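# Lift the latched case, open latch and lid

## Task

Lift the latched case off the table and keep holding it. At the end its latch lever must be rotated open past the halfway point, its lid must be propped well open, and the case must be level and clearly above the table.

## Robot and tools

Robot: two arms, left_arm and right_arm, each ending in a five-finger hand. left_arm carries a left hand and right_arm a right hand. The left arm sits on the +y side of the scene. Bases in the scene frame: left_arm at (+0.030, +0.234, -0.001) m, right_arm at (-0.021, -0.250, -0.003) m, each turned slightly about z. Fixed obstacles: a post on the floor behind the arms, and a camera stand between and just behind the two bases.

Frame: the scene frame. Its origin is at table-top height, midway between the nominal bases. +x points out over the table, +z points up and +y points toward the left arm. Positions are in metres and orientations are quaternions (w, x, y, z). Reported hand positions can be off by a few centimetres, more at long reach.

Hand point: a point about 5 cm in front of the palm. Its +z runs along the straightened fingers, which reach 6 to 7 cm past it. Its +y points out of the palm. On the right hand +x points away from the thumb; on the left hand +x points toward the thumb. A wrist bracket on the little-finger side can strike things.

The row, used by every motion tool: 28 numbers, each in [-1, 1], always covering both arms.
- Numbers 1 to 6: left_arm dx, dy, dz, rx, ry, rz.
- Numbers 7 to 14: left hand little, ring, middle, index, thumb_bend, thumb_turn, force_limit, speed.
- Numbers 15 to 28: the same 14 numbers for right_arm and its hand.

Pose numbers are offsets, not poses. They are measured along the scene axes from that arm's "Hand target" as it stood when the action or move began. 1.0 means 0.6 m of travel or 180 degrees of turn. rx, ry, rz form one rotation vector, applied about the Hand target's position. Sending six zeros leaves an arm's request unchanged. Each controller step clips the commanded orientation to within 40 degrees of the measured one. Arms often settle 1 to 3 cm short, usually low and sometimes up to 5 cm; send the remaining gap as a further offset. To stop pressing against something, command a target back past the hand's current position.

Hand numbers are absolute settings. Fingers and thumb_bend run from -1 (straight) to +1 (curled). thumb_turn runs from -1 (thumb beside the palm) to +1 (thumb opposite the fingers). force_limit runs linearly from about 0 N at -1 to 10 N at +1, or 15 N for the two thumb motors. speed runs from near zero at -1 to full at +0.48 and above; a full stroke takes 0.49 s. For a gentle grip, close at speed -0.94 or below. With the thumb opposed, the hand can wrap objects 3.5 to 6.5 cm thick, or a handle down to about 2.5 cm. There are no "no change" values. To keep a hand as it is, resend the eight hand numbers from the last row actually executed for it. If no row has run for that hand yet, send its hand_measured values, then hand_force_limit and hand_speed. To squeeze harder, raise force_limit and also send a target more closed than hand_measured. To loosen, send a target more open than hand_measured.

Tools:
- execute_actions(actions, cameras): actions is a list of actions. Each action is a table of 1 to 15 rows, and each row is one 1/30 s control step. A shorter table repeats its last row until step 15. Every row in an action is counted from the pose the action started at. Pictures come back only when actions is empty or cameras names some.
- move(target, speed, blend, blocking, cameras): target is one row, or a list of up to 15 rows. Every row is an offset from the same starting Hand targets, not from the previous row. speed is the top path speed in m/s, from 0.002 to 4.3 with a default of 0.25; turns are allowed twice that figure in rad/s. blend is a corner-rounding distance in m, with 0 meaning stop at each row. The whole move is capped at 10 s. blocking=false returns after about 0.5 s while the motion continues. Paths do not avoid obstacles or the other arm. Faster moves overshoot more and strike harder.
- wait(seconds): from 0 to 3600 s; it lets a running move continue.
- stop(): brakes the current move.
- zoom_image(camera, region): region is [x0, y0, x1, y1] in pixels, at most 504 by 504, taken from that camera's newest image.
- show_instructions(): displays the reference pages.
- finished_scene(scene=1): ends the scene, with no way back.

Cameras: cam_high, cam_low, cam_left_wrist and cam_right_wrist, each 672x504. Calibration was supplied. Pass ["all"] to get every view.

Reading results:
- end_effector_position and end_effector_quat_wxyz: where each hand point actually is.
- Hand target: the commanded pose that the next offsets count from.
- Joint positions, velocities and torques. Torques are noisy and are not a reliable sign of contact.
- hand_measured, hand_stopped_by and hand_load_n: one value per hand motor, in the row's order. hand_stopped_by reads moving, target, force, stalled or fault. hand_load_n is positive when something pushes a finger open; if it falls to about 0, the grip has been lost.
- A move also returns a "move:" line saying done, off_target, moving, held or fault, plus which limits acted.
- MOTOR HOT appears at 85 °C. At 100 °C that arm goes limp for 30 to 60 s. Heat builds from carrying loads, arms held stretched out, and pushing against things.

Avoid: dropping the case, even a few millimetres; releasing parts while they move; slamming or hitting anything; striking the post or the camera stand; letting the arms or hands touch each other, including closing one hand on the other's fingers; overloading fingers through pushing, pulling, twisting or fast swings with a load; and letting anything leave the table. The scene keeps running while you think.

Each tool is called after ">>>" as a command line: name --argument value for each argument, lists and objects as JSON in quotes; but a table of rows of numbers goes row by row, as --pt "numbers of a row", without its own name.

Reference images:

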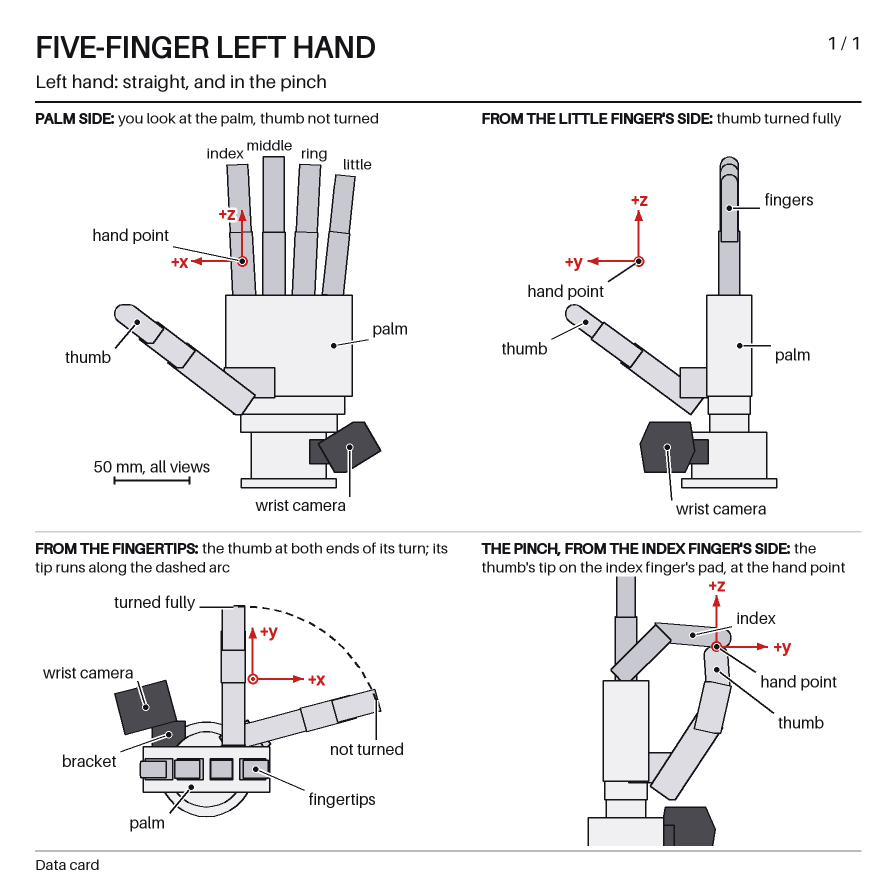

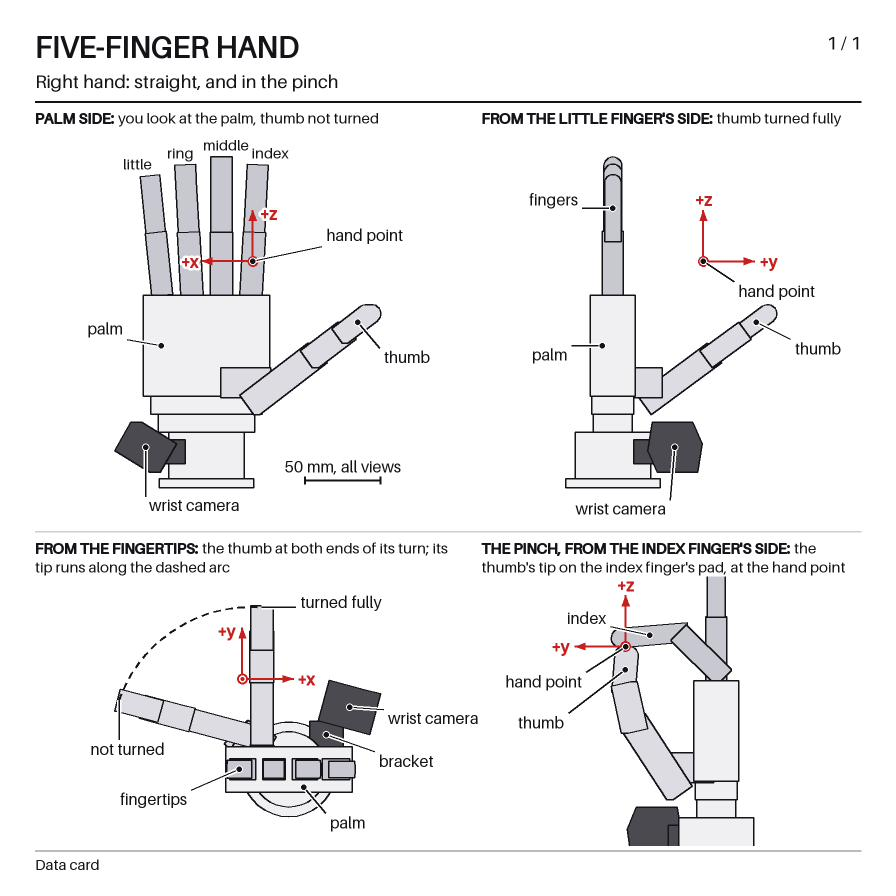

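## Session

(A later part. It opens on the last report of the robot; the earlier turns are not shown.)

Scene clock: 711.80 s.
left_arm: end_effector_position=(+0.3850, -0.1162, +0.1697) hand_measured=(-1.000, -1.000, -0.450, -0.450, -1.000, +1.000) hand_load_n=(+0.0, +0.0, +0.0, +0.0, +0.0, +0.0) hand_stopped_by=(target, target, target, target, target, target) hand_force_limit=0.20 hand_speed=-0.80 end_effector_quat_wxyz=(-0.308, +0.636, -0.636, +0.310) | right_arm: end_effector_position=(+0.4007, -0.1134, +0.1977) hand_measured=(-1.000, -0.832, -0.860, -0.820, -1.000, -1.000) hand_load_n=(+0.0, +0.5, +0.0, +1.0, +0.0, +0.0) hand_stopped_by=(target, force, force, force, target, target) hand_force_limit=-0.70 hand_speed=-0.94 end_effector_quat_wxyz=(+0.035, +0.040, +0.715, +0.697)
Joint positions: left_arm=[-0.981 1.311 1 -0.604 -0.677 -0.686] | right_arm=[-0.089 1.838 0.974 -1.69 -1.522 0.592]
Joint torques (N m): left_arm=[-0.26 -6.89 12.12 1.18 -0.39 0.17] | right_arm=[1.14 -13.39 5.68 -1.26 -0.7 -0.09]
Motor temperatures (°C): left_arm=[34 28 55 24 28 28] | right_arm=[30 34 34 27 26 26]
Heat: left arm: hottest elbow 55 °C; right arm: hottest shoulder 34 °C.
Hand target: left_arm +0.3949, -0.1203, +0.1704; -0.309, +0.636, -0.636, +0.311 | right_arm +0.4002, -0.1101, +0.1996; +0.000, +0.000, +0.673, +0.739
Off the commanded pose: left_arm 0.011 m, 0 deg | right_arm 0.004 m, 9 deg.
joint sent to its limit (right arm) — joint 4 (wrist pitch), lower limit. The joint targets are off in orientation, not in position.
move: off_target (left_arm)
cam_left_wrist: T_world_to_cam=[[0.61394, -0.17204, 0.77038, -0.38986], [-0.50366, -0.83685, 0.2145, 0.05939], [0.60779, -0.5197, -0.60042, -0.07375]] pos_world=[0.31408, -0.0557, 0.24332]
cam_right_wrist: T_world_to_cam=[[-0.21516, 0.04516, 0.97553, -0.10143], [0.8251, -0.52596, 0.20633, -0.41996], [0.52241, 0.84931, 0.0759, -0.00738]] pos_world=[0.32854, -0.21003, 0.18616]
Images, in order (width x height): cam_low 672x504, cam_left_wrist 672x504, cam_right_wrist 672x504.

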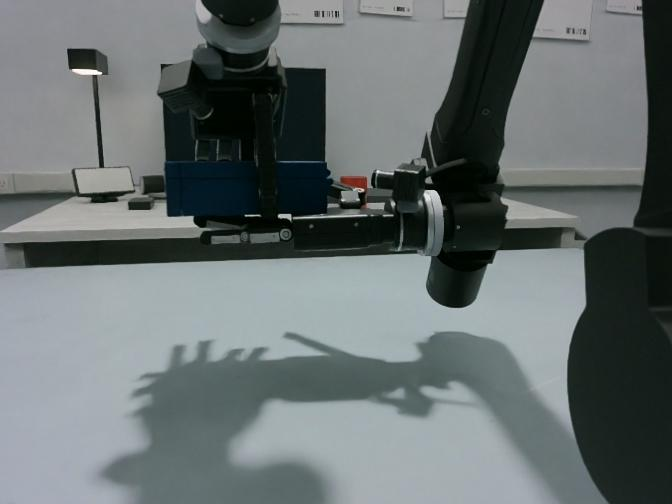

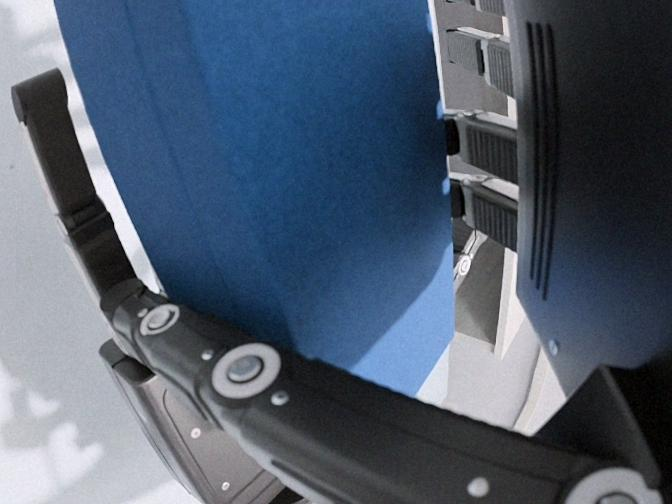

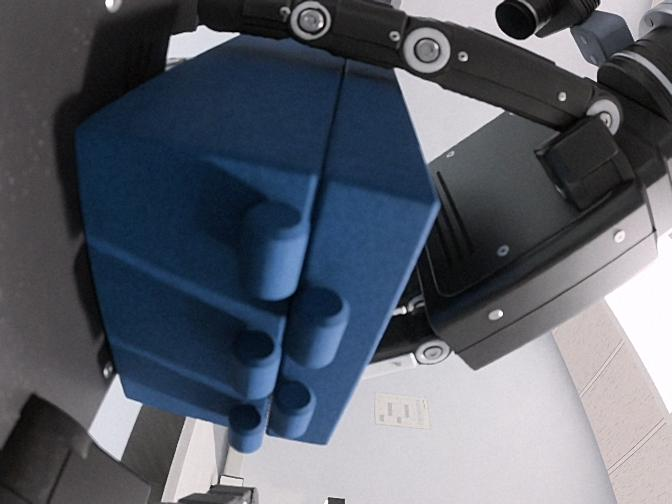

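>>> move --pt "0 0 0.015 0 0 0 -1 -1 -0.45 -0.45 -1 1 0.2 -0.8 0 0 0 0 0 0 -1 -0.6 -0.6 -0.6 -1 -1 -0.7 -0.94" --speed 0.03

>>> move --pt "0 0 0 0 0 0 -1 -1 0.25 0.25 -1 1 0.0 -0.9 0 0 0 0 0 0 -1 -0.6 -0.6 -0.6 -1 -1 -0.7 -0.94" --speed 0.03 --cameras '["cam_low","cam_right_wrist","cam_left_wrist"]'

Scene clock: 715.37 s.
left_arm: end_effector_position=(+0.3844, -0.1154, +0.1691) hand_measured=(-1.000, -1.000, -0.450, -0.450, -1.000, +1.000) hand_load_n=(+0.0, +0.0, +0.5, +0.0, +0.0, +0.0) hand_stopped_by=(target, target, target, target, target, target) hand_force_limit=0.20 hand_speed=-0.80 end_effector_quat_wxyz=(-0.309, +0.635, -0.637, +0.308) | right_arm: end_effector_position=(+0.4007, -0.1134, +0.1977) hand_measured=(-1.000, -0.832, -0.860, -0.820, -1.000, -1.000) hand_load_n=(+0.0, +0.0, +0.0, +1.0, +0.0, +0.0) hand_stopped_by=(target, force, force, force, target, target) hand_force_limit=-0.70 hand_speed=-0.94 end_effector_quat_wxyz=(+0.035, +0.040, +0.715, +0.697)
Joint positions: left_arm=[-0.981 1.311 1 -0.608 -0.677 -0.685] | right_arm=[-0.089 1.838 0.974 -1.69 -1.522 0.592]
Joint torques (N m): left_arm=[-0.26 -7.53 13.53 0.53 -0.38 0.16] | right_arm=[1.14 -13.74 5.7 -1.21 -0.68 -0.07]
Motor temperatures (°C): left_arm=[34 29 56 24 28 28] | right_arm=[30 34 34 27 26 26]
Heat: left arm: hottest elbow 56 °C; right arm: hottest shoulder 34 °C.
Hand target: left_arm +0.3949, -0.1203, +0.1794; -0.309, +0.635, -0.636, +0.311 | right_arm +0.4002, -0.1101, +0.1996; +0.000, +0.000, +0.673, +0.739
Off the commanded pose: left_arm 0.016 m, 0 deg | right_arm 0.004 m, 9 deg.
joint sent to its limit (right arm) — joint 4 (wrist pitch), lower limit. The joint targets are off in orientation, not in position.
move: off_target (left_arm)

Scene clock: 717.07 s.
left_arm: end_effector_position=(+0.3843, -0.1153, +0.1690) hand_measured=(-1.000, -1.000, -0.070, -0.052, -1.000, +1.000) hand_load_n=(+0.5, +0.0, +5.0, +6.0, +0.5, +0.0) hand_stopped_by=(target, target, force, force, target, target) hand_force_limit=0.00 hand_speed=-0.90 end_effector_quat_wxyz=(-0.309, +0.635, -0.637, +0.308) | right_arm: end_effector_position=(+0.4004, -0.1131, +0.1976) hand_measured=(-1.000, -0.832, -0.860, -0.820, -1.000, -1.000) hand_load_n=(+0.0, +1.0, +0.0, +1.0, +0.0, +0.0) hand_stopped_by=(target, force, force, force, target, target) hand_force_limit=-0.70 hand_speed=-0.94 end_effector_quat_wxyz=(+0.034, +0.039, +0.716, +0.696)
Joint positions: left_arm=[-0.981 1.311 1 -0.608 -0.677 -0.685] | right_arm=[-0.089 1.838 0.974 -1.69 -1.521 0.592]
Joint torques (N m): left_arm=[-0.26 -7.47 13.53 0.49 -0.38 0.16] | right_arm=[1.2 -13.16 5.71 -1.21 -0.73 -0.1]
Motor temperatures (°C): left_arm=[34 29 56 24 28 28] | right_arm=[30 34 34 27 26 26]
Heat: left arm: hottest elbow 56 °C; right arm: hottest shoulder 34 °C.
Hand target: left_arm +0.3949, -0.1203, +0.1794; -0.309, +0.636, -0.635, +0.311 | right_arm +0.4002, -0.1101, +0.1996; +0.000, +0.000, +0.673, +0.739
Off the commanded pose: left_arm 0.016 m, 0 deg | right_arm 0.004 m, 9 deg.
joint sent to its limit (right arm) — joint 4 (wrist pitch), lower limit. The joint targets are off in orientation, not in position.
move: done
cam_left_wrist: T_world_to_cam=[[0.61596, -0.176, 0.76787, -0.3896], [-0.50366, -0.83747, 0.21207, 0.06028], [0.60574, -0.51737, -0.60448, -0.07156]] pos_world=[0.31369, -0.05511, 0.24312]
cam_right_wrist: T_world_to_cam=[[-0.21513, 0.04552, 0.97552, -0.10141], [0.82582, -0.52472, 0.2066, -0.41977], [0.52128, 0.85006, 0.07529, -0.00672]] pos_world=[0.32834, -0.20994, 0.18616]
Images, in order (width x height): cam_low 672x504, cam_left_wrist 672x504, cam_right_wrist 672x504.

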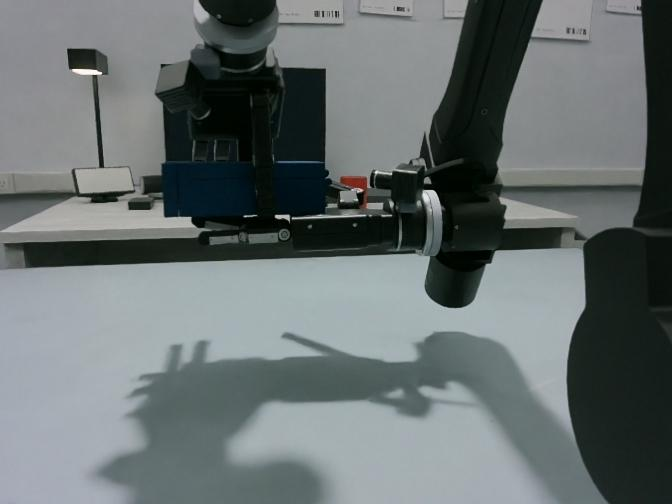

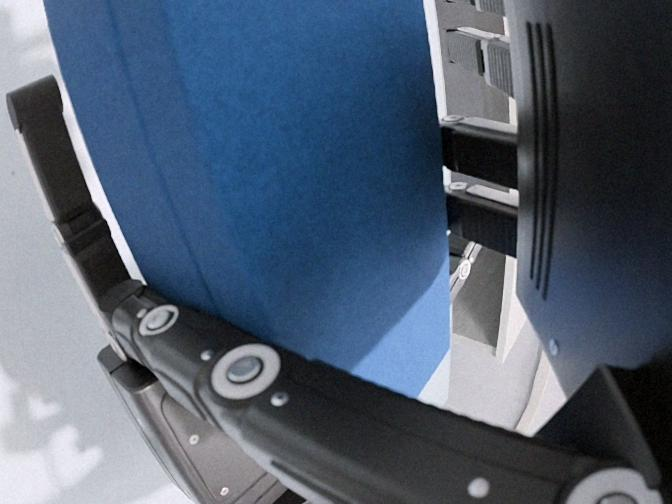

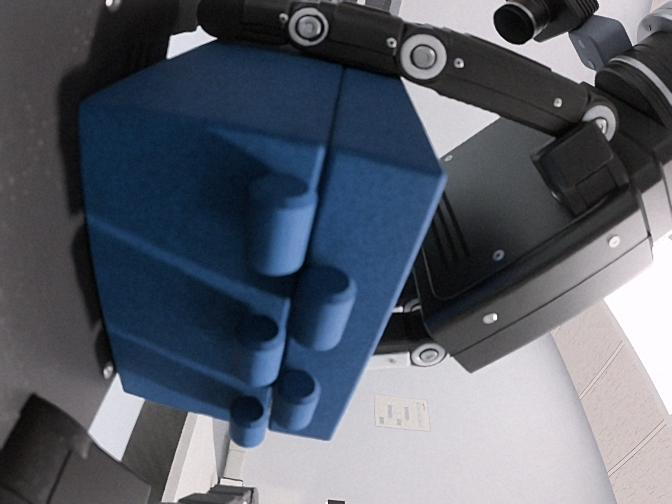

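>>> move --pt "0 0 0.03 0 0 0 -1 -1 0.25 0.25 -1 1 0.0 -0.9 0 0 0 0 0 0 -1 -1 -1 -1 -1 -1 -0.7 -0.9" --speed 0.05 --cameras '["cam_low"]'

>>> zoom_image --camera "cam_low" --region '[130, 120, 430, 270]'

Scene clock: 724.37 s.
left_arm: end_effector_position=(+0.3808, -0.1111, +0.1712) hand_measured=(-1.000, -1.000, -0.070, -0.052, -1.000, +1.000) hand_load_n=(+0.0, +0.0, +5.0, +4.0, +0.5, +0.0) hand_stopped_by=(target, target, force, force, target, target) hand_force_limit=0.00 hand_speed=-0.90 end_effector_quat_wxyz=(-0.310, +0.634, -0.645, +0.293) | right_arm: end_effector_position=(+0.4004, -0.1130, +0.1976) hand_measured=(-1.000, -1.000, -1.000, -1.000, -1.000, -1.000) hand_load_n=(+0.0, +0.0, +0.0, +0.0, +0.0, +0.0) hand_stopped_by=(target, target, target, target, target, target) hand_force_limit=-0.70 hand_speed=-0.90 end_effector_quat_wxyz=(+0.034, +0.039, +0.716, +0.696)
Joint positions: left_arm=[-0.981 1.311 1.018 -0.661 -0.675 -0.685] | right_arm=[-0.089 1.838 0.974 -1.69 -1.521 0.592]
Joint torques (N m): left_arm=[-0.26 -8.64 14.89 0.46 -0.48 0.15] | right_arm=[1.44 -13.27 5.71 -1.24 -0.72 -0.1]
Motor temperatures (°C): left_arm=[34 29 58 24 28 28] | right_arm=[30 35 34 27 26 26]
Heat: left arm: hottest elbow 58 °C; right arm: hottest shoulder 35 °C.
Hand target: left_arm +0.3949, -0.1203, +0.1975; -0.309, +0.636, -0.636, +0.311 | right_arm +0.4002, -0.1101, +0.1996; +0.000, +0.000, +0.673, +0.739
Off the commanded pose: left_arm 0.031 m, 2 deg | right_arm 0.003 m, 9 deg.
joint sent to its limit (right arm) — joint 4 (wrist pitch), lower limit. The joint targets are off in orientation, not in position.
move: off_target (left_arm)

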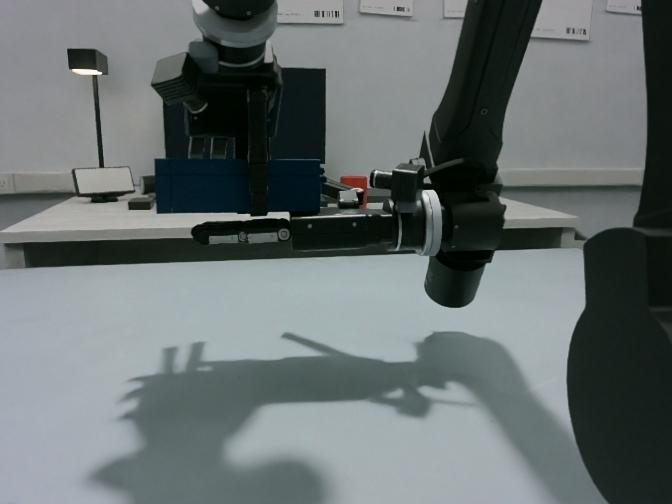

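Scaled by 1.680 from the camera's image (finer frame: 960x720).

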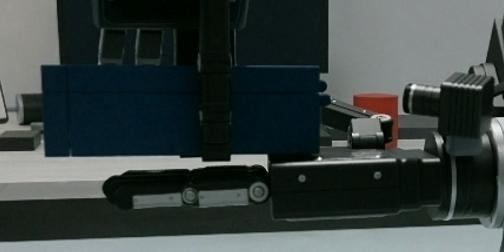

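>>> move --pt "0.0 0 0.02 0 0 0 -1 -1 0.25 0.25 -1 1 0.0 -0.9 0 0 0 0 0 0 -1 -1 -1 -1 -1 -1 -0.7 -0.9" --pt "0.02 -0.02 0.02 0 0 0 -1 -1 0.25 0.25 -1 1 0.0 -0.9 0 0 0 0 0 0 -1 -1 -1 -1 -1 -1 -0.7 -0.9" --speed 0.05 --cameras '["cam_low","cam_right_wrist"]'

>>> zoom_image --camera "cam_low" --region '[130, 120, 430, 270]'

Scene clock: 732.13 s.
left_arm: end_effector_position=(+0.3916, -0.1226, +0.1908) hand_measured=(-1.000, -1.000, -0.070, -0.052, -1.000, +1.000) hand_load_n=(+0.0, +0.0, +4.5, +4.0, +0.5, +0.0) hand_stopped_by=(target, target, force, force, target, target) hand_force_limit=0.00 hand_speed=-0.90 end_effector_quat_wxyz=(-0.309, +0.635, -0.643, +0.298) | right_arm: end_effector_position=(+0.4004, -0.1130, +0.1976) hand_measured=(-1.000, -1.000, -1.000, -1.000, -1.000, -1.000) hand_load_n=(+0.0, +0.0, +0.0, +0.0, +0.0, +0.0) hand_stopped_by=(target, target, target, target, target, target) hand_force_limit=-0.70 hand_speed=-0.90 end_effector_quat_wxyz=(+0.034, +0.039, +0.716, +0.696)
Joint positions: left_arm=[-0.977 1.332 1.087 -0.693 -0.672 -0.68] | right_arm=[-0.089 1.838 0.974 -1.69 -1.521 0.592]
Joint torques (N m): left_arm=[-0.21 -7.94 15.02 0.79 -0.48 0.15] | right_arm=[1.03 -13.39 5.76 -1.18 -0.74 -0.09]
Motor temperatures (°C): left_arm=[34 29 59 24 28 28] | right_arm=[30 35 34 27 26 26]
Heat: left arm: hottest elbow 59 °C; right arm: hottest shoulder 35 °C.
Hand target: left_arm +0.4069, -0.1325, +0.2095; -0.309, +0.636, -0.636, +0.311 | right_arm +0.4002, -0.1101, +0.1996; +0.000, +0.000, +0.673, +0.739
Off the commanded pose: left_arm 0.026 m, 2 deg | right_arm 0.003 m, 9 deg.
joint sent to its limit (right arm) — joint 4 (wrist pitch), lower limit. The joint targets are off in orientation, not in position.
move: off_target (left_arm)
cam_right_wrist: T_world_to_cam=[[-0.21515, 0.04544, 0.97552, -0.10142], [0.82601, -0.52442, 0.20661, -0.41972], [0.52097, 0.85025, 0.07529, -0.00666]] pos_world=[0.32834, -0.20984, 0.18616]

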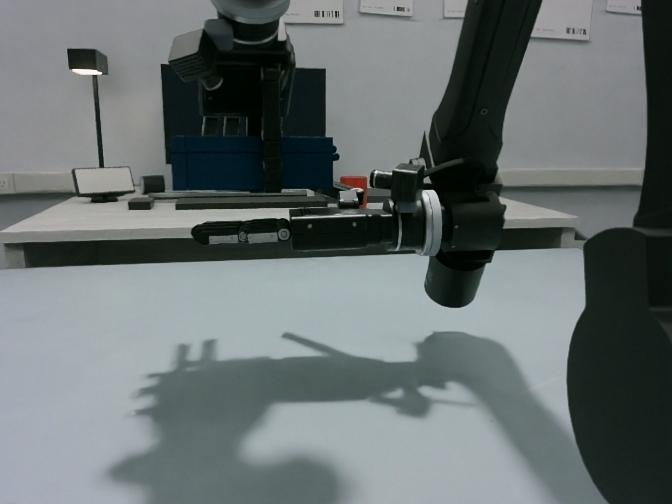

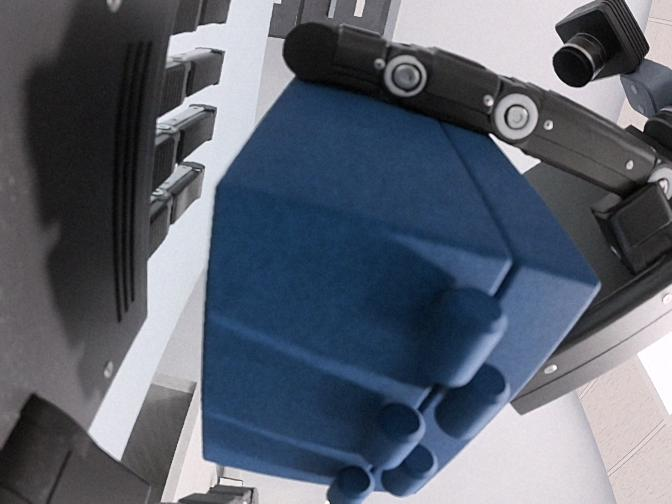

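Scaled by 1.680 from the camera's image (finer frame: 960x720).

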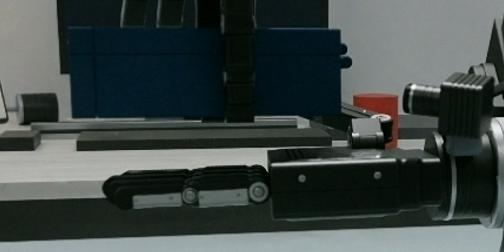

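>>> move --pt "0.0 -0.006 -0.04 0 0 0 -1 -1 0.25 0.25 -1 1 0.0 -0.9 0 0 0 0 0 0 -1 -1 -1 -1 -1 -1 -0.7 -0.9" --speed 0.05 --cameras '["cam_low","cam_right_wrist"]'

>>> zoom_image --camera "cam_low" --region '[130, 120, 430, 270]'

Scene clock: 740.27 s.
left_arm: end_effector_position=(+0.3989, -0.1321, +0.1850) hand_measured=(-1.000, -1.000, -0.070, -0.052, -1.000, +1.000) hand_load_n=(+0.0, +0.0, +5.0, +4.0, +0.5, +0.0) hand_stopped_by=(target, target, force, force, target, target) hand_force_limit=0.00 hand_speed=-0.90 end_effector_quat_wxyz=(-0.308, +0.635, -0.638, +0.308) | right_arm: end_effector_position=(+0.4004, -0.1130, +0.1977) hand_measured=(-1.000, -1.000, -1.000, -1.000, -1.000, -1.000) hand_load_n=(+0.0, -0.5, +0.0, -0.5, +0.0, +0.0) hand_stopped_by=(target, target, target, target, target, target) hand_force_limit=-0.70 hand_speed=-0.90 end_effector_quat_wxyz=(+0.034, +0.039, +0.716, +0.697)
Joint positions: left_arm=[-0.977 1.357 1.087 -0.647 -0.672 -0.68] | right_arm=[-0.089 1.838 0.974 -1.69 -1.521 0.592]
Joint torques (N m): left_arm=[-0.73 -8.18 11.63 1.32 -0.58 0.11] | right_arm=[1.38 -13.16 5.75 -1.24 -0.72 -0.09]
Motor temperatures (°C): left_arm=[34 29 60 24 28 28] | right_arm=[30 35 34 27 26 25]
Heat: left arm: hottest elbow 60 °C; right arm: hottest shoulder 35 °C.
Hand target: left_arm +0.4069, -0.1361, +0.1855; -0.309, +0.635, -0.636, +0.311 | right_arm +0.4002, -0.1102, +0.1996; +0.000, +0.000, +0.673, +0.739
Off the commanded pose: left_arm 0.009 m, 1 deg | right_arm 0.003 m, 9 deg.
joint sent to its limit (right arm) — joint 4 (wrist pitch), lower limit. The joint targets are off in orientation, not in position.
move: done
cam_right_wrist: T_world_to_cam=[[-0.21516, 0.04531, 0.97553, -0.10143], [0.82582, -0.52476, 0.20651, -0.41979], [0.52127, 0.85005, 0.07549, -0.00689]] pos_world=[0.32844, -0.20984, 0.18616]

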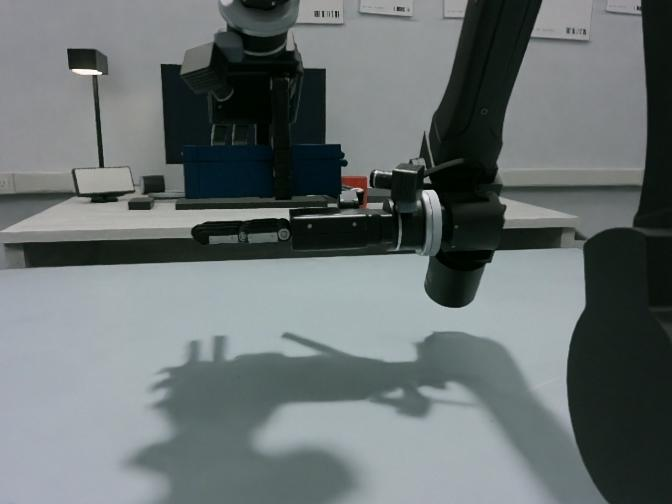

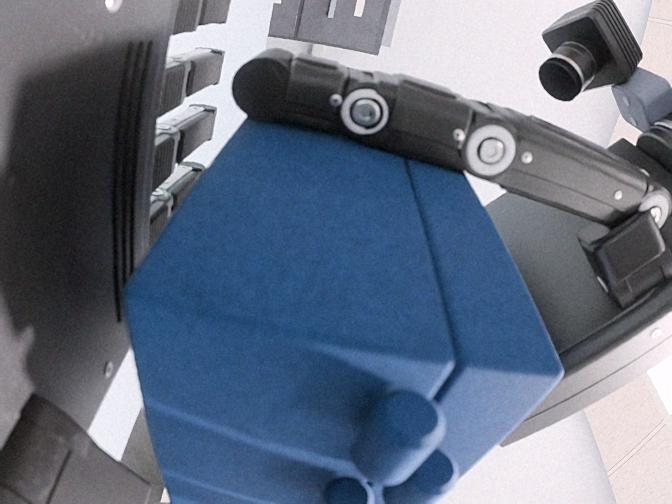

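Scaled by 1.680 from the camera's image (finer frame: 960x720).

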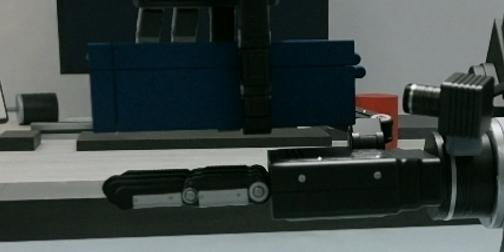

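>>> move --pt "-0.004 0.004 -0.02 0 0 0 -1 -1 0.25 0.25 -1 1 0.0 -0.9 0 0 0 0 0 0 -1 -1 -1 -1 -1 -1 -0.7 -0.9" --speed 0.05 --cameras '["cam_low","cam_right_wrist"]'

>>> zoom_image --camera "cam_low" --region '[130, 120, 430, 270]'

Scene clock: 748.07 s.
left_arm: end_effector_position=(+0.4002, -0.1338, +0.1814) hand_measured=(-1.000, -1.000, -0.070, -0.052, -1.000, +1.000) hand_load_n=(+0.0, +0.0, +5.0, +4.5, +0.5, -0.5) hand_stopped_by=(target, target, force, force, target, target) hand_force_limit=0.00 hand_speed=-0.90 end_effector_quat_wxyz=(-0.307, +0.636, -0.635, +0.315) | right_arm: end_effector_position=(+0.4008, -0.1132, +0.1979) hand_measured=(-1.000, -1.000, -1.000, -1.000, -1.000, -1.000) hand_load_n=(+0.0, +0.0, +0.0, +0.5, +0.0, +0.0) hand_stopped_by=(target, target, target, target, target, target) hand_force_limit=-0.70 hand_speed=-0.90 end_effector_quat_wxyz=(+0.035, +0.040, +0.715, +0.697)
Joint positions: left_arm=[-0.977 1.357 1.071 -0.615 -0.672 -0.68] | right_arm=[-0.089 1.838 0.974 -1.69 -1.524 0.592]
Joint torques (N m): left_arm=[-0.67 -8.18 10.24 1.37 -0.6 0.09] | right_arm=[1.38 -13.27 5.74 -1.24 -0.65 -0.09]
Motor temperatures (°C): left_arm=[34 29 60 24 28 28] | right_arm=[30 35 34 27 26 25]
Heat: left arm: hottest elbow 60 °C; right arm: hottest shoulder 35 °C.
Hand target: left_arm +0.4044, -0.1336, +0.1733; -0.309, +0.635, -0.636, +0.310 | right_arm +0.4002, -0.1102, +0.1996; +0.000, +0.000, +0.673, +0.739
Off the commanded pose: left_arm 0.009 m, 1 deg | right_arm 0.004 m, 9 deg.
joint sent to its limit (right arm) — joint 4 (wrist pitch), lower limit. The joint targets are off in orientation, not in position.
move: done
cam_right_wrist: T_world_to_cam=[[-0.21527, 0.04454, 0.97554, -0.10163], [0.8248, -0.52655, 0.20605, -0.41984], [0.52285, 0.84898, 0.07662, -0.0079]] pos_world=[0.32854, -0.20983, 0.18625]

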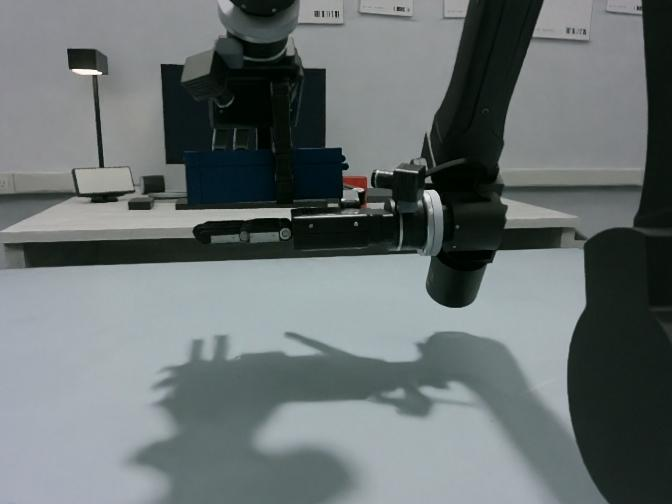

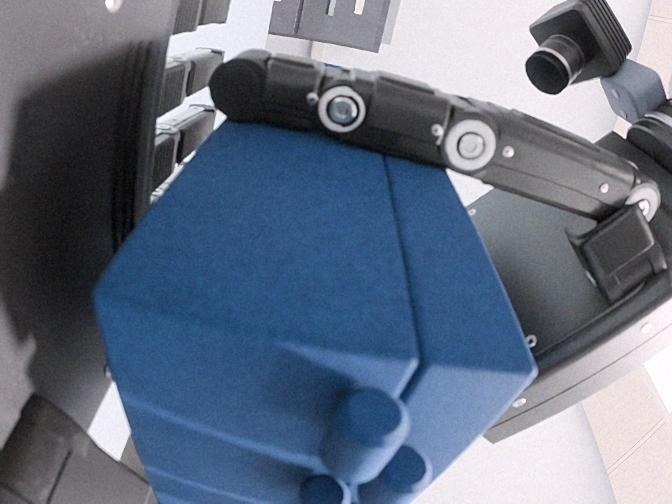

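Scaled by 1.680 from the camera's image (finer frame: 960x720).

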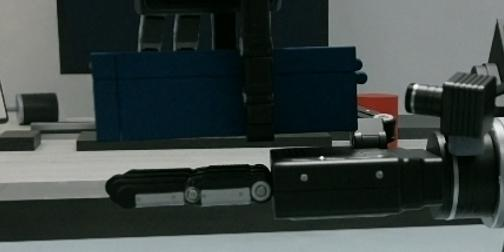

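>>> move --pt "-0.003 0.006 -0.015 0 0 0 -1 -1 0.25 0.25 -1 1 0.0 -0.9 0 0 0 0 0 0 -1 -1 -1 -1 -1 -1 -0.7 -0.9" --speed 0.03 --cameras '["cam_low","cam_right_wrist"]'

>>> zoom_image --camera "cam_low" --region '[130, 120, 430, 270]'

Scene clock: 752.10 s.
left_arm: end_effector_position=(+0.3981, -0.1311, +0.1712) hand_measured=(-1.000, -1.000, -0.070, -0.052, -1.000, +1.000) hand_load_n=(+0.0, +0.0, +5.0, +4.0, +0.5, +0.0) hand_stopped_by=(target, target, force, force, target, target) hand_force_limit=0.00 hand_speed=-0.90 end_effector_quat_wxyz=(-0.307, +0.636, -0.635, +0.314) | right_arm: end_effector_position=(+0.4008, -0.1132, +0.1979) hand_measured=(-1.000, -1.000, -1.000, -1.000, -1.000, -1.000) hand_load_n=(+0.5, +0.0, +0.0, +0.0, +0.0, +0.0) hand_stopped_by=(target, target, target, target, target, target) hand_force_limit=-0.70 hand_speed=-0.90 end_effector_quat_wxyz=(+0.035, +0.040, +0.715, +0.697)
Joint positions: left_arm=[-0.977 1.357 1.044 -0.589 -0.672 -0.68] | right_arm=[-0.089 1.838 0.974 -1.69 -1.524 0.592]
Joint torques (N m): left_arm=[-0.62 -8.23 10.25 1.37 -0.55 0.12] | right_arm=[0.97 -13.45 5.72 -1.24 -0.63 -0.1]
Motor temperatures (°C): left_arm=[34 29 61 24 28 28] | right_arm=[30 35 34 27 26 25]
Heat: left arm: hottest elbow 61 °C; right arm: hottest shoulder 35 °C.
Hand target: left_arm +0.4027, -0.1301, +0.1644; -0.309, +0.635, -0.636, +0.311 | right_arm +0.4002, -0.1102, +0.1996; +0.000, +0.000, +0.673, +0.739
Off the commanded pose: left_arm 0.008 m, 1 deg | right_arm 0.004 m, 9 deg.
joint sent to its limit (right arm) — joint 4 (wrist pitch), lower limit. The joint targets are off in orientation, not in position.
move: done
cam_right_wrist: T_world_to_cam=[[-0.21527, 0.04454, 0.97554, -0.10163], [0.8248, -0.52655, 0.20605, -0.41984], [0.52285, 0.84898, 0.07662, -0.0079]] pos_world=[0.32854, -0.20983, 0.18625]

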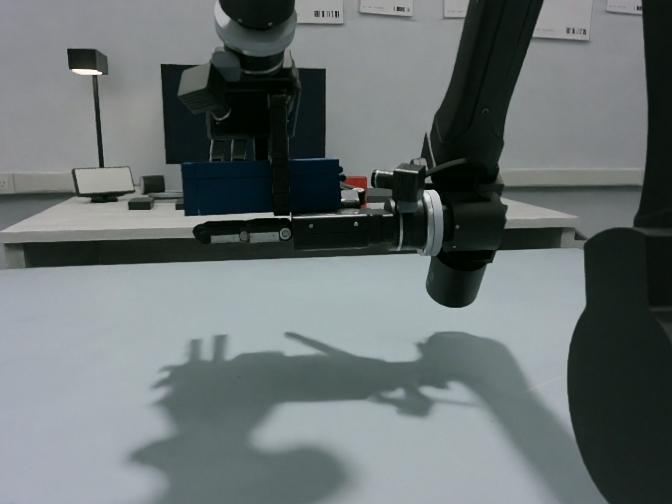

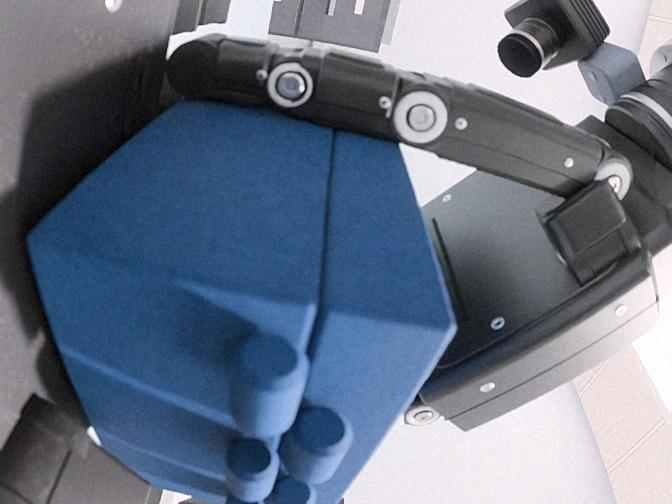

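Scaled by 1.680 from the camera's image (finer frame: 960x720).

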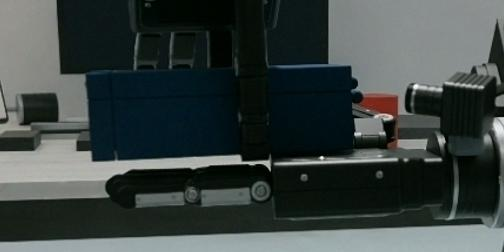

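>>> move --pt "0 0 -0.004 0 0 0 -1 -1 0.25 0.25 -1 1 0.0 -0.9 0 0 0 0 0 0 -1 -0.6 -0.6 -0.6 -1 -1 -0.7 -0.94" --speed 0.03 --cameras '["cam_low","cam_right_wrist"]'

>>> zoom_image --camera "cam_low" --region '[130, 120, 430, 270]'

Scene clock: 756.53 s.
left_arm: end_effector_position=(+0.3983, -0.1313, +0.1701) hand_measured=(-1.000, -1.000, -0.070, -0.052, -1.000, +1.000) hand_load_n=(+0.0, +0.0, +4.5, +4.0, +0.5, +0.0) hand_stopped_by=(target, target, force, force, target, target) hand_force_limit=0.00 hand_speed=-0.90 end_effector_quat_wxyz=(-0.307, +0.636, -0.634, +0.316) | right_arm: end_effector_position=(+0.4008, -0.1132, +0.1979) hand_measured=(-1.000, -0.848, -0.860, -0.832, -1.000, -1.000) hand_load_n=(+0.0, +0.5, +0.0, +2.0, +0.0, +0.0) hand_stopped_by=(target, force, force, force, target, target) hand_force_limit=-0.70 hand_speed=-0.94 end_effector_quat_wxyz=(+0.035, +0.040, +0.715, +0.697)
Joint positions: left_arm=[-0.977 1.357 1.039 -0.581 -0.672 -0.68] | right_arm=[-0.089 1.838 0.974 -1.69 -1.524 0.592]
Joint torques (N m): left_arm=[-0.62 -8 10.19 1.26 -0.55 0.11] | right_arm=[1.26 -13.51 5.74 -1.31 -0.61 -0.08]
Motor temperatures (°C): left_arm=[34 30 61 24 28 28] | right_arm=[30 35 34 27 26 25]
Heat: left arm: hottest elbow 61 °C; right arm: hottest shoulder 35 °C.
Hand target: left_arm +0.4027, -0.1301, +0.1620; -0.309, +0.635, -0.636, +0.311 | right_arm +0.4002, -0.1102, +0.1996; +0.000, +0.000, +0.673, +0.739
Off the commanded pose: left_arm 0.009 m, 1 deg | right_arm 0.004 m, 9 deg.
joint sent to its limit (right arm) — joint 4 (wrist pitch), lower limit. The joint targets are off in orientation, not in position.
move: done
cam_right_wrist: T_world_to_cam=[[-0.21527, 0.04454, 0.97554, -0.10163], [0.8248, -0.52655, 0.20605, -0.41984], [0.52285, 0.84898, 0.07662, -0.0079]] pos_world=[0.32854, -0.20983, 0.18625]

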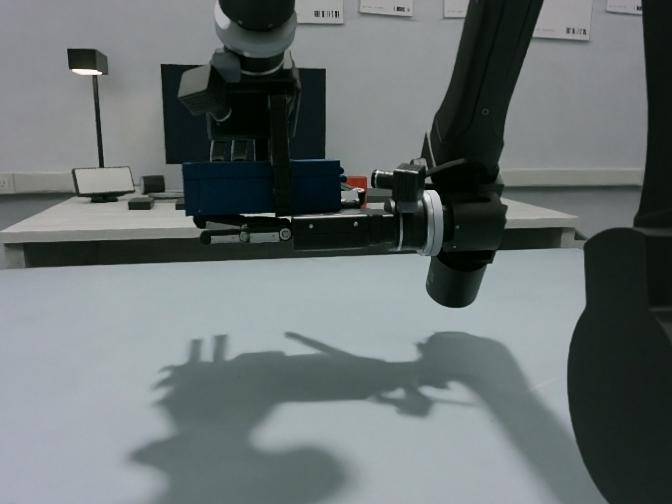

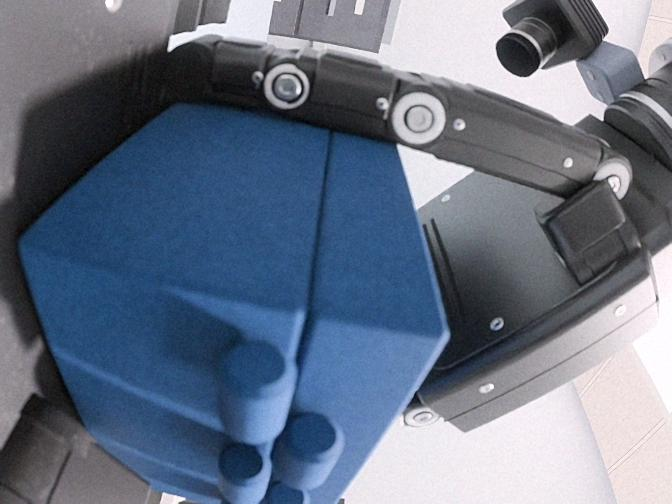

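Scaled by 1.680 from the camera's image (finer frame: 960x720).

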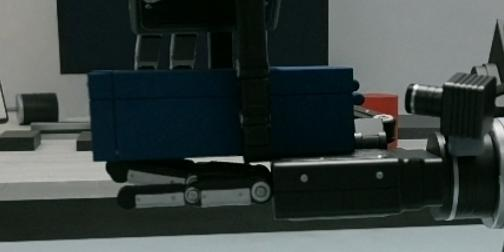

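>>> move --target '[0,0,0,0,0,0,-1,-1,-0.25,-0.25,-1,1,0.2,-0.94,0,0,0,0,0,0,-1,-0.6,-0.6,-0.6,-1,-1,-0.7,-0.94]' --cameras '["cam_low"]'

>>> move --pt "0 0 0 0 0 0 -1 -1 -0.45 -0.45 -1 1 0.2 -0.5 0 0 0 0 0 0 -1 -0.6 -0.6 -0.6 -1 -1 -0.7 -0.94" --pt "-0.02 0.0 0.008 0 0 0 -1 -1 -0.45 -0.45 -1 1 0.2 -0.5 0 0 0 0 0 0 -1 -0.6 -0.6 -0.6 -1 -1 -0.7 -0.94" --pt "-0.02 0 0.2 0 0 0 -1 -1 -0.45 -0.45 -1 1 0.2 -0.5 0 0 0 0 0 0 -1 -0.6 -0.6 -0.6 -1 -1 -0.7 -0.94" --speed 0.06 --cameras '["cam_low","cam_right_wrist","cam_left_wrist"]'

Scene clock: 762.97 s.
left_arm: end_effector_position=(+0.3984, -0.1314, +0.1702) hand_measured=(-1.000, -1.000, -0.250, -0.250, -1.000, +1.000) hand_load_n=(+0.0, +0.0, +0.0, +0.0, +0.0, +0.0) hand_stopped_by=(target, target, target, target, target, target) hand_force_limit=0.20 hand_speed=-0.94 end_effector_quat_wxyz=(-0.307, +0.636, -0.634, +0.316) | right_arm: end_effector_position=(+0.4008, -0.1132, +0.1979) hand_measured=(-1.000, -0.848, -0.860, -0.832, -1.000, -1.000) hand_load_n=(+0.0, +0.0, +0.0, +1.5, +0.0, +0.0) hand_stopped_by=(target, force, force, force, target, target) hand_force_limit=-0.70 hand_speed=-0.94 end_effector_quat_wxyz=(+0.035, +0.040, +0.715, +0.697)
Joint positions: left_arm=[-0.977 1.357 1.039 -0.58 -0.672 -0.68] | right_arm=[-0.089 1.838 0.974 -1.69 -1.524 0.592]
Joint torques (N m): left_arm=[-0.62 -8 10.19 1.25 -0.55 0.11] | right_arm=[1.38 -13.16 5.7 -1.28 -0.6 -0.06]
Motor temperatures (°C): left_arm=[33 30 61 24 28 27] | right_arm=[30 35 34 27 26 25]
Heat: left arm: hottest elbow 61 °C; right arm: hottest shoulder 35 °C.
Hand target: left_arm +0.4026, -0.1300, +0.1620; -0.309, +0.635, -0.636, +0.310 | right_arm +0.4002, -0.1102, +0.1996; +0.000, +0.000, +0.673, +0.739
Off the commanded pose: left_arm 0.009 m, 1 deg | right_arm 0.004 m, 9 deg.
joint sent to its limit (right arm) — joint 4 (wrist pitch), lower limit. The joint targets are off in orientation, not in position.
move: done

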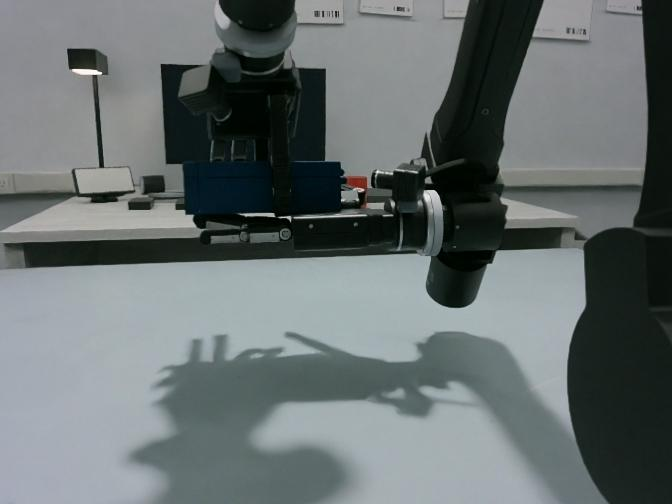

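Scene clock: 766.53 s.
left_arm: end_effector_position=(+0.3888, -0.1181, +0.2556) hand_measured=(-1.000, -1.000, -0.450, -0.450, -1.000, +1.000) hand_load_n=(+0.0, +0.0, +0.0, +0.0, +0.0, +0.0) hand_stopped_by=(target, target, target, target, target, target) hand_force_limit=0.20 hand_speed=-0.50 end_effector_quat_wxyz=(-0.315, +0.633, -0.646, +0.287) | right_arm: end_effector_position=(+0.4008, -0.1132, +0.1979) hand_measured=(-1.000, -0.848, -0.860, -0.832, -1.000, -1.000) hand_load_n=(-0.5, +0.0, +0.0, +1.5, +0.0, +0.0) hand_stopped_by=(target, force, force, force, target, target) hand_force_limit=-0.70 hand_speed=-0.94 end_effector_quat_wxyz=(+0.035, +0.040, +0.715, +0.697)
Joint positions: left_arm=[-0.98 1.306 1.241 -0.899 -0.682 -0.681] | right_arm=[-0.089 1.838 0.974 -1.69 -1.524 0.592]
Joint torques (N m): left_arm=[-2.32 -9.41 14.68 0.44 -0.7 -0.06] | right_arm=[0.79 -13.45 5.76 -1.28 -0.65 -0.11]
Motor temperatures (°C): left_arm=[33 30 62 24 28 27] | right_arm=[30 35 34 27 26 25]
Heat: left arm: hottest elbow 62 °C; right arm: hottest shoulder 35 °C.
Hand target: left_arm +0.3907, -0.1300, +0.2819; -0.309, +0.635, -0.636, +0.310 | right_arm +0.4002, -0.1102, +0.1996; +0.000, +0.000, +0.673, +0.739
Off the commanded pose: left_arm 0.029 m, 3 deg | right_arm 0.004 m, 9 deg.
joint sent to its limit (right arm) — joint 4 (wrist pitch), lower limit. The joint targets are off in orientation, not in position.
move: off_target (left_arm)
cam_left_wrist: T_world_to_cam=[[0.63367, -0.20522, 0.74589, -0.46407], [-0.49697, -0.8469, 0.18918, 0.04403], [0.59287, -0.49056, -0.63864, -0.00637]] pos_world=[0.31972, -0.06107, 0.33375]
cam_right_wrist: T_world_to_cam=[[-0.21527, 0.04454, 0.97554, -0.10163], [0.8248, -0.52655, 0.20605, -0.41984], [0.52285, 0.84898, 0.07662, -0.0079]] pos_world=[0.32854, -0.20983, 0.18625]
Images, in order (width x height): cam_low 672x504, cam_left_wrist 672x504, cam_right_wrist 672x504.

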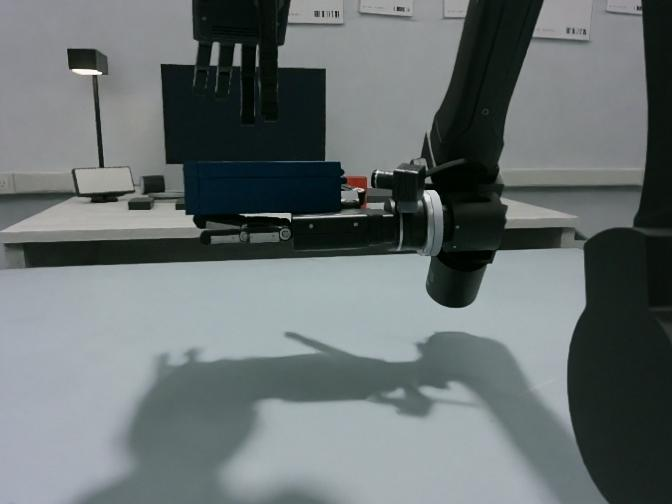

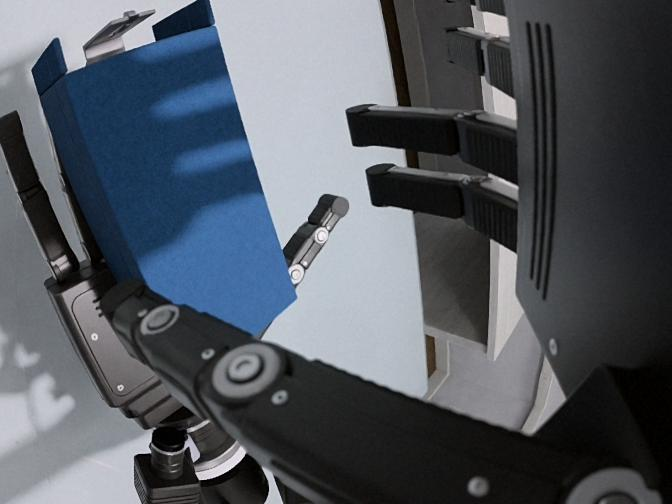

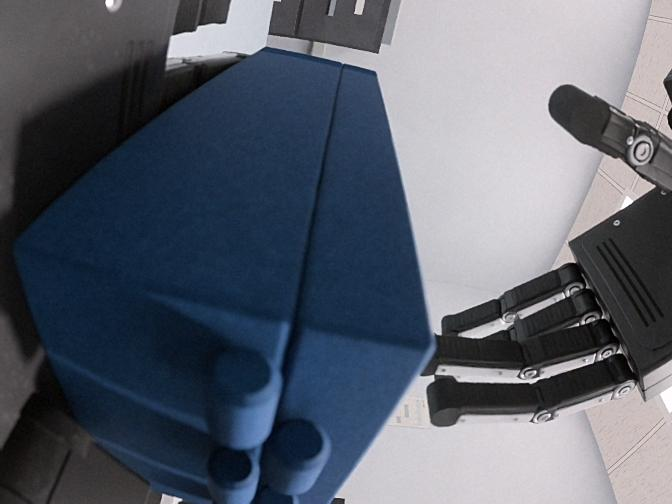

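>>> move --target '[0,0,0,0,0,0,-1,-1,-0.45,-0.45,-1,1,0.2,-0.5,0,0,0,0,0,0,-0.3,-0.6,-0.6,-0.6,-1,-1,-0.7,-0.85]' --cameras '["cam_low","cam_right_wrist","cam_left_wrist"]'

Scene clock: 771.43 s.
left_arm: end_effector_position=(+0.3888, -0.1181, +0.2556) hand_measured=(-1.000, -1.000, -0.450, -0.450, -1.000, +1.000) hand_load_n=(+0.0, -0.5, +0.0, +0.0, +0.0, +0.0) hand_stopped_by=(target, target, target, target, target, target) hand_force_limit=0.20 hand_speed=-0.50 end_effector_quat_wxyz=(-0.314, +0.633, -0.646, +0.287) | right_arm: end_effector_position=(+0.4008, -0.1132, +0.1979) hand_measured=(-0.300, -0.848, -0.860, -0.832, -1.000, -1.000) hand_load_n=(+0.0, +0.0, +0.5, +1.0, +0.0, +0.0) hand_stopped_by=(target, force, force, force, target, target) hand_force_limit=-0.70 hand_speed=-0.85 end_effector_quat_wxyz=(+0.035, +0.040, +0.715, +0.697)
Joint positions: left_arm=[-0.98 1.306 1.241 -0.899 -0.682 -0.681] | right_arm=[-0.089 1.838 0.974 -1.69 -1.524 0.592]
Joint torques (N m): left_arm=[-2.43 -9.35 14.64 0.42 -0.7 -0.07] | right_arm=[1.03 -13.51 5.72 -1.24 -0.64 -0.11]
Motor temperatures (°C): left_arm=[33 30 63 24 28 27] | right_arm=[30 35 34 27 26 25]
Heat: left arm: hottest elbow 63 °C; right arm: hottest shoulder 35 °C.
Hand target: left_arm +0.3907, -0.1300, +0.2820; -0.309, +0.636, -0.636, +0.311 | right_arm +0.4002, -0.1102, +0.1996; +0.000, +0.000, +0.673, +0.739
Off the commanded pose: left_arm 0.029 m, 3 deg | right_arm 0.004 m, 9 deg.
joint sent to its limit (right arm) — joint 4 (wrist pitch), lower limit. The joint targets are off in orientation, not in position.
move: done
cam_left_wrist: T_world_to_cam=[[0.63372, -0.20492, 0.74593, -0.4641], [-0.49677, -0.84697, 0.18937, 0.04382], [0.59297, -0.49056, -0.63854, -0.00648]] pos_world=[0.31972, -0.06117, 0.33375]
cam_right_wrist: T_world_to_cam=[[-0.21527, 0.04454, 0.97554, -0.10163], [0.8248, -0.52655, 0.20605, -0.41984], [0.52285, 0.84898, 0.07662, -0.0079]] pos_world=[0.32854, -0.20983, 0.18625]
Images, in order (width x height): cam_low 672x504, cam_left_wrist 672x504, cam_right_wrist 672x504.

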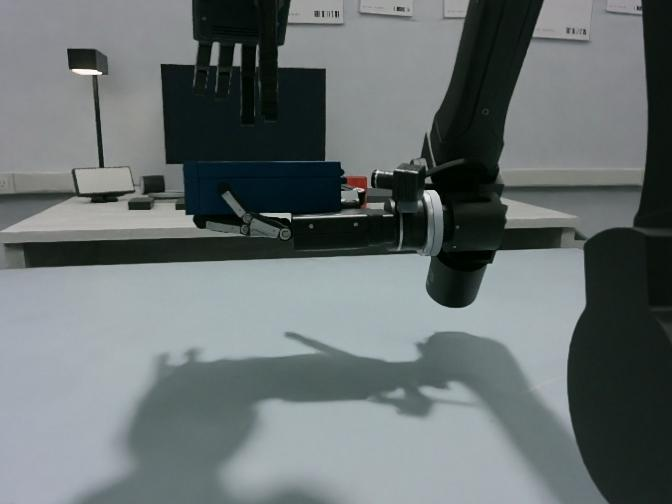

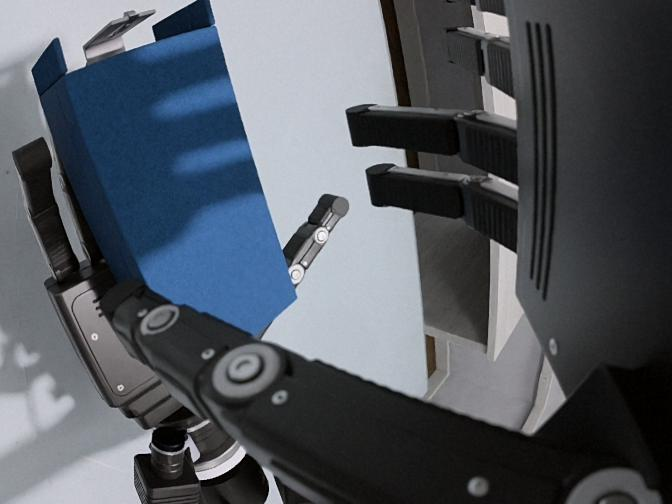

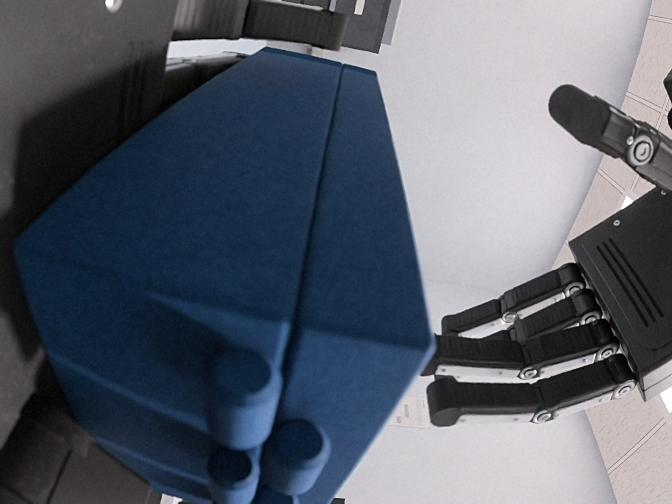

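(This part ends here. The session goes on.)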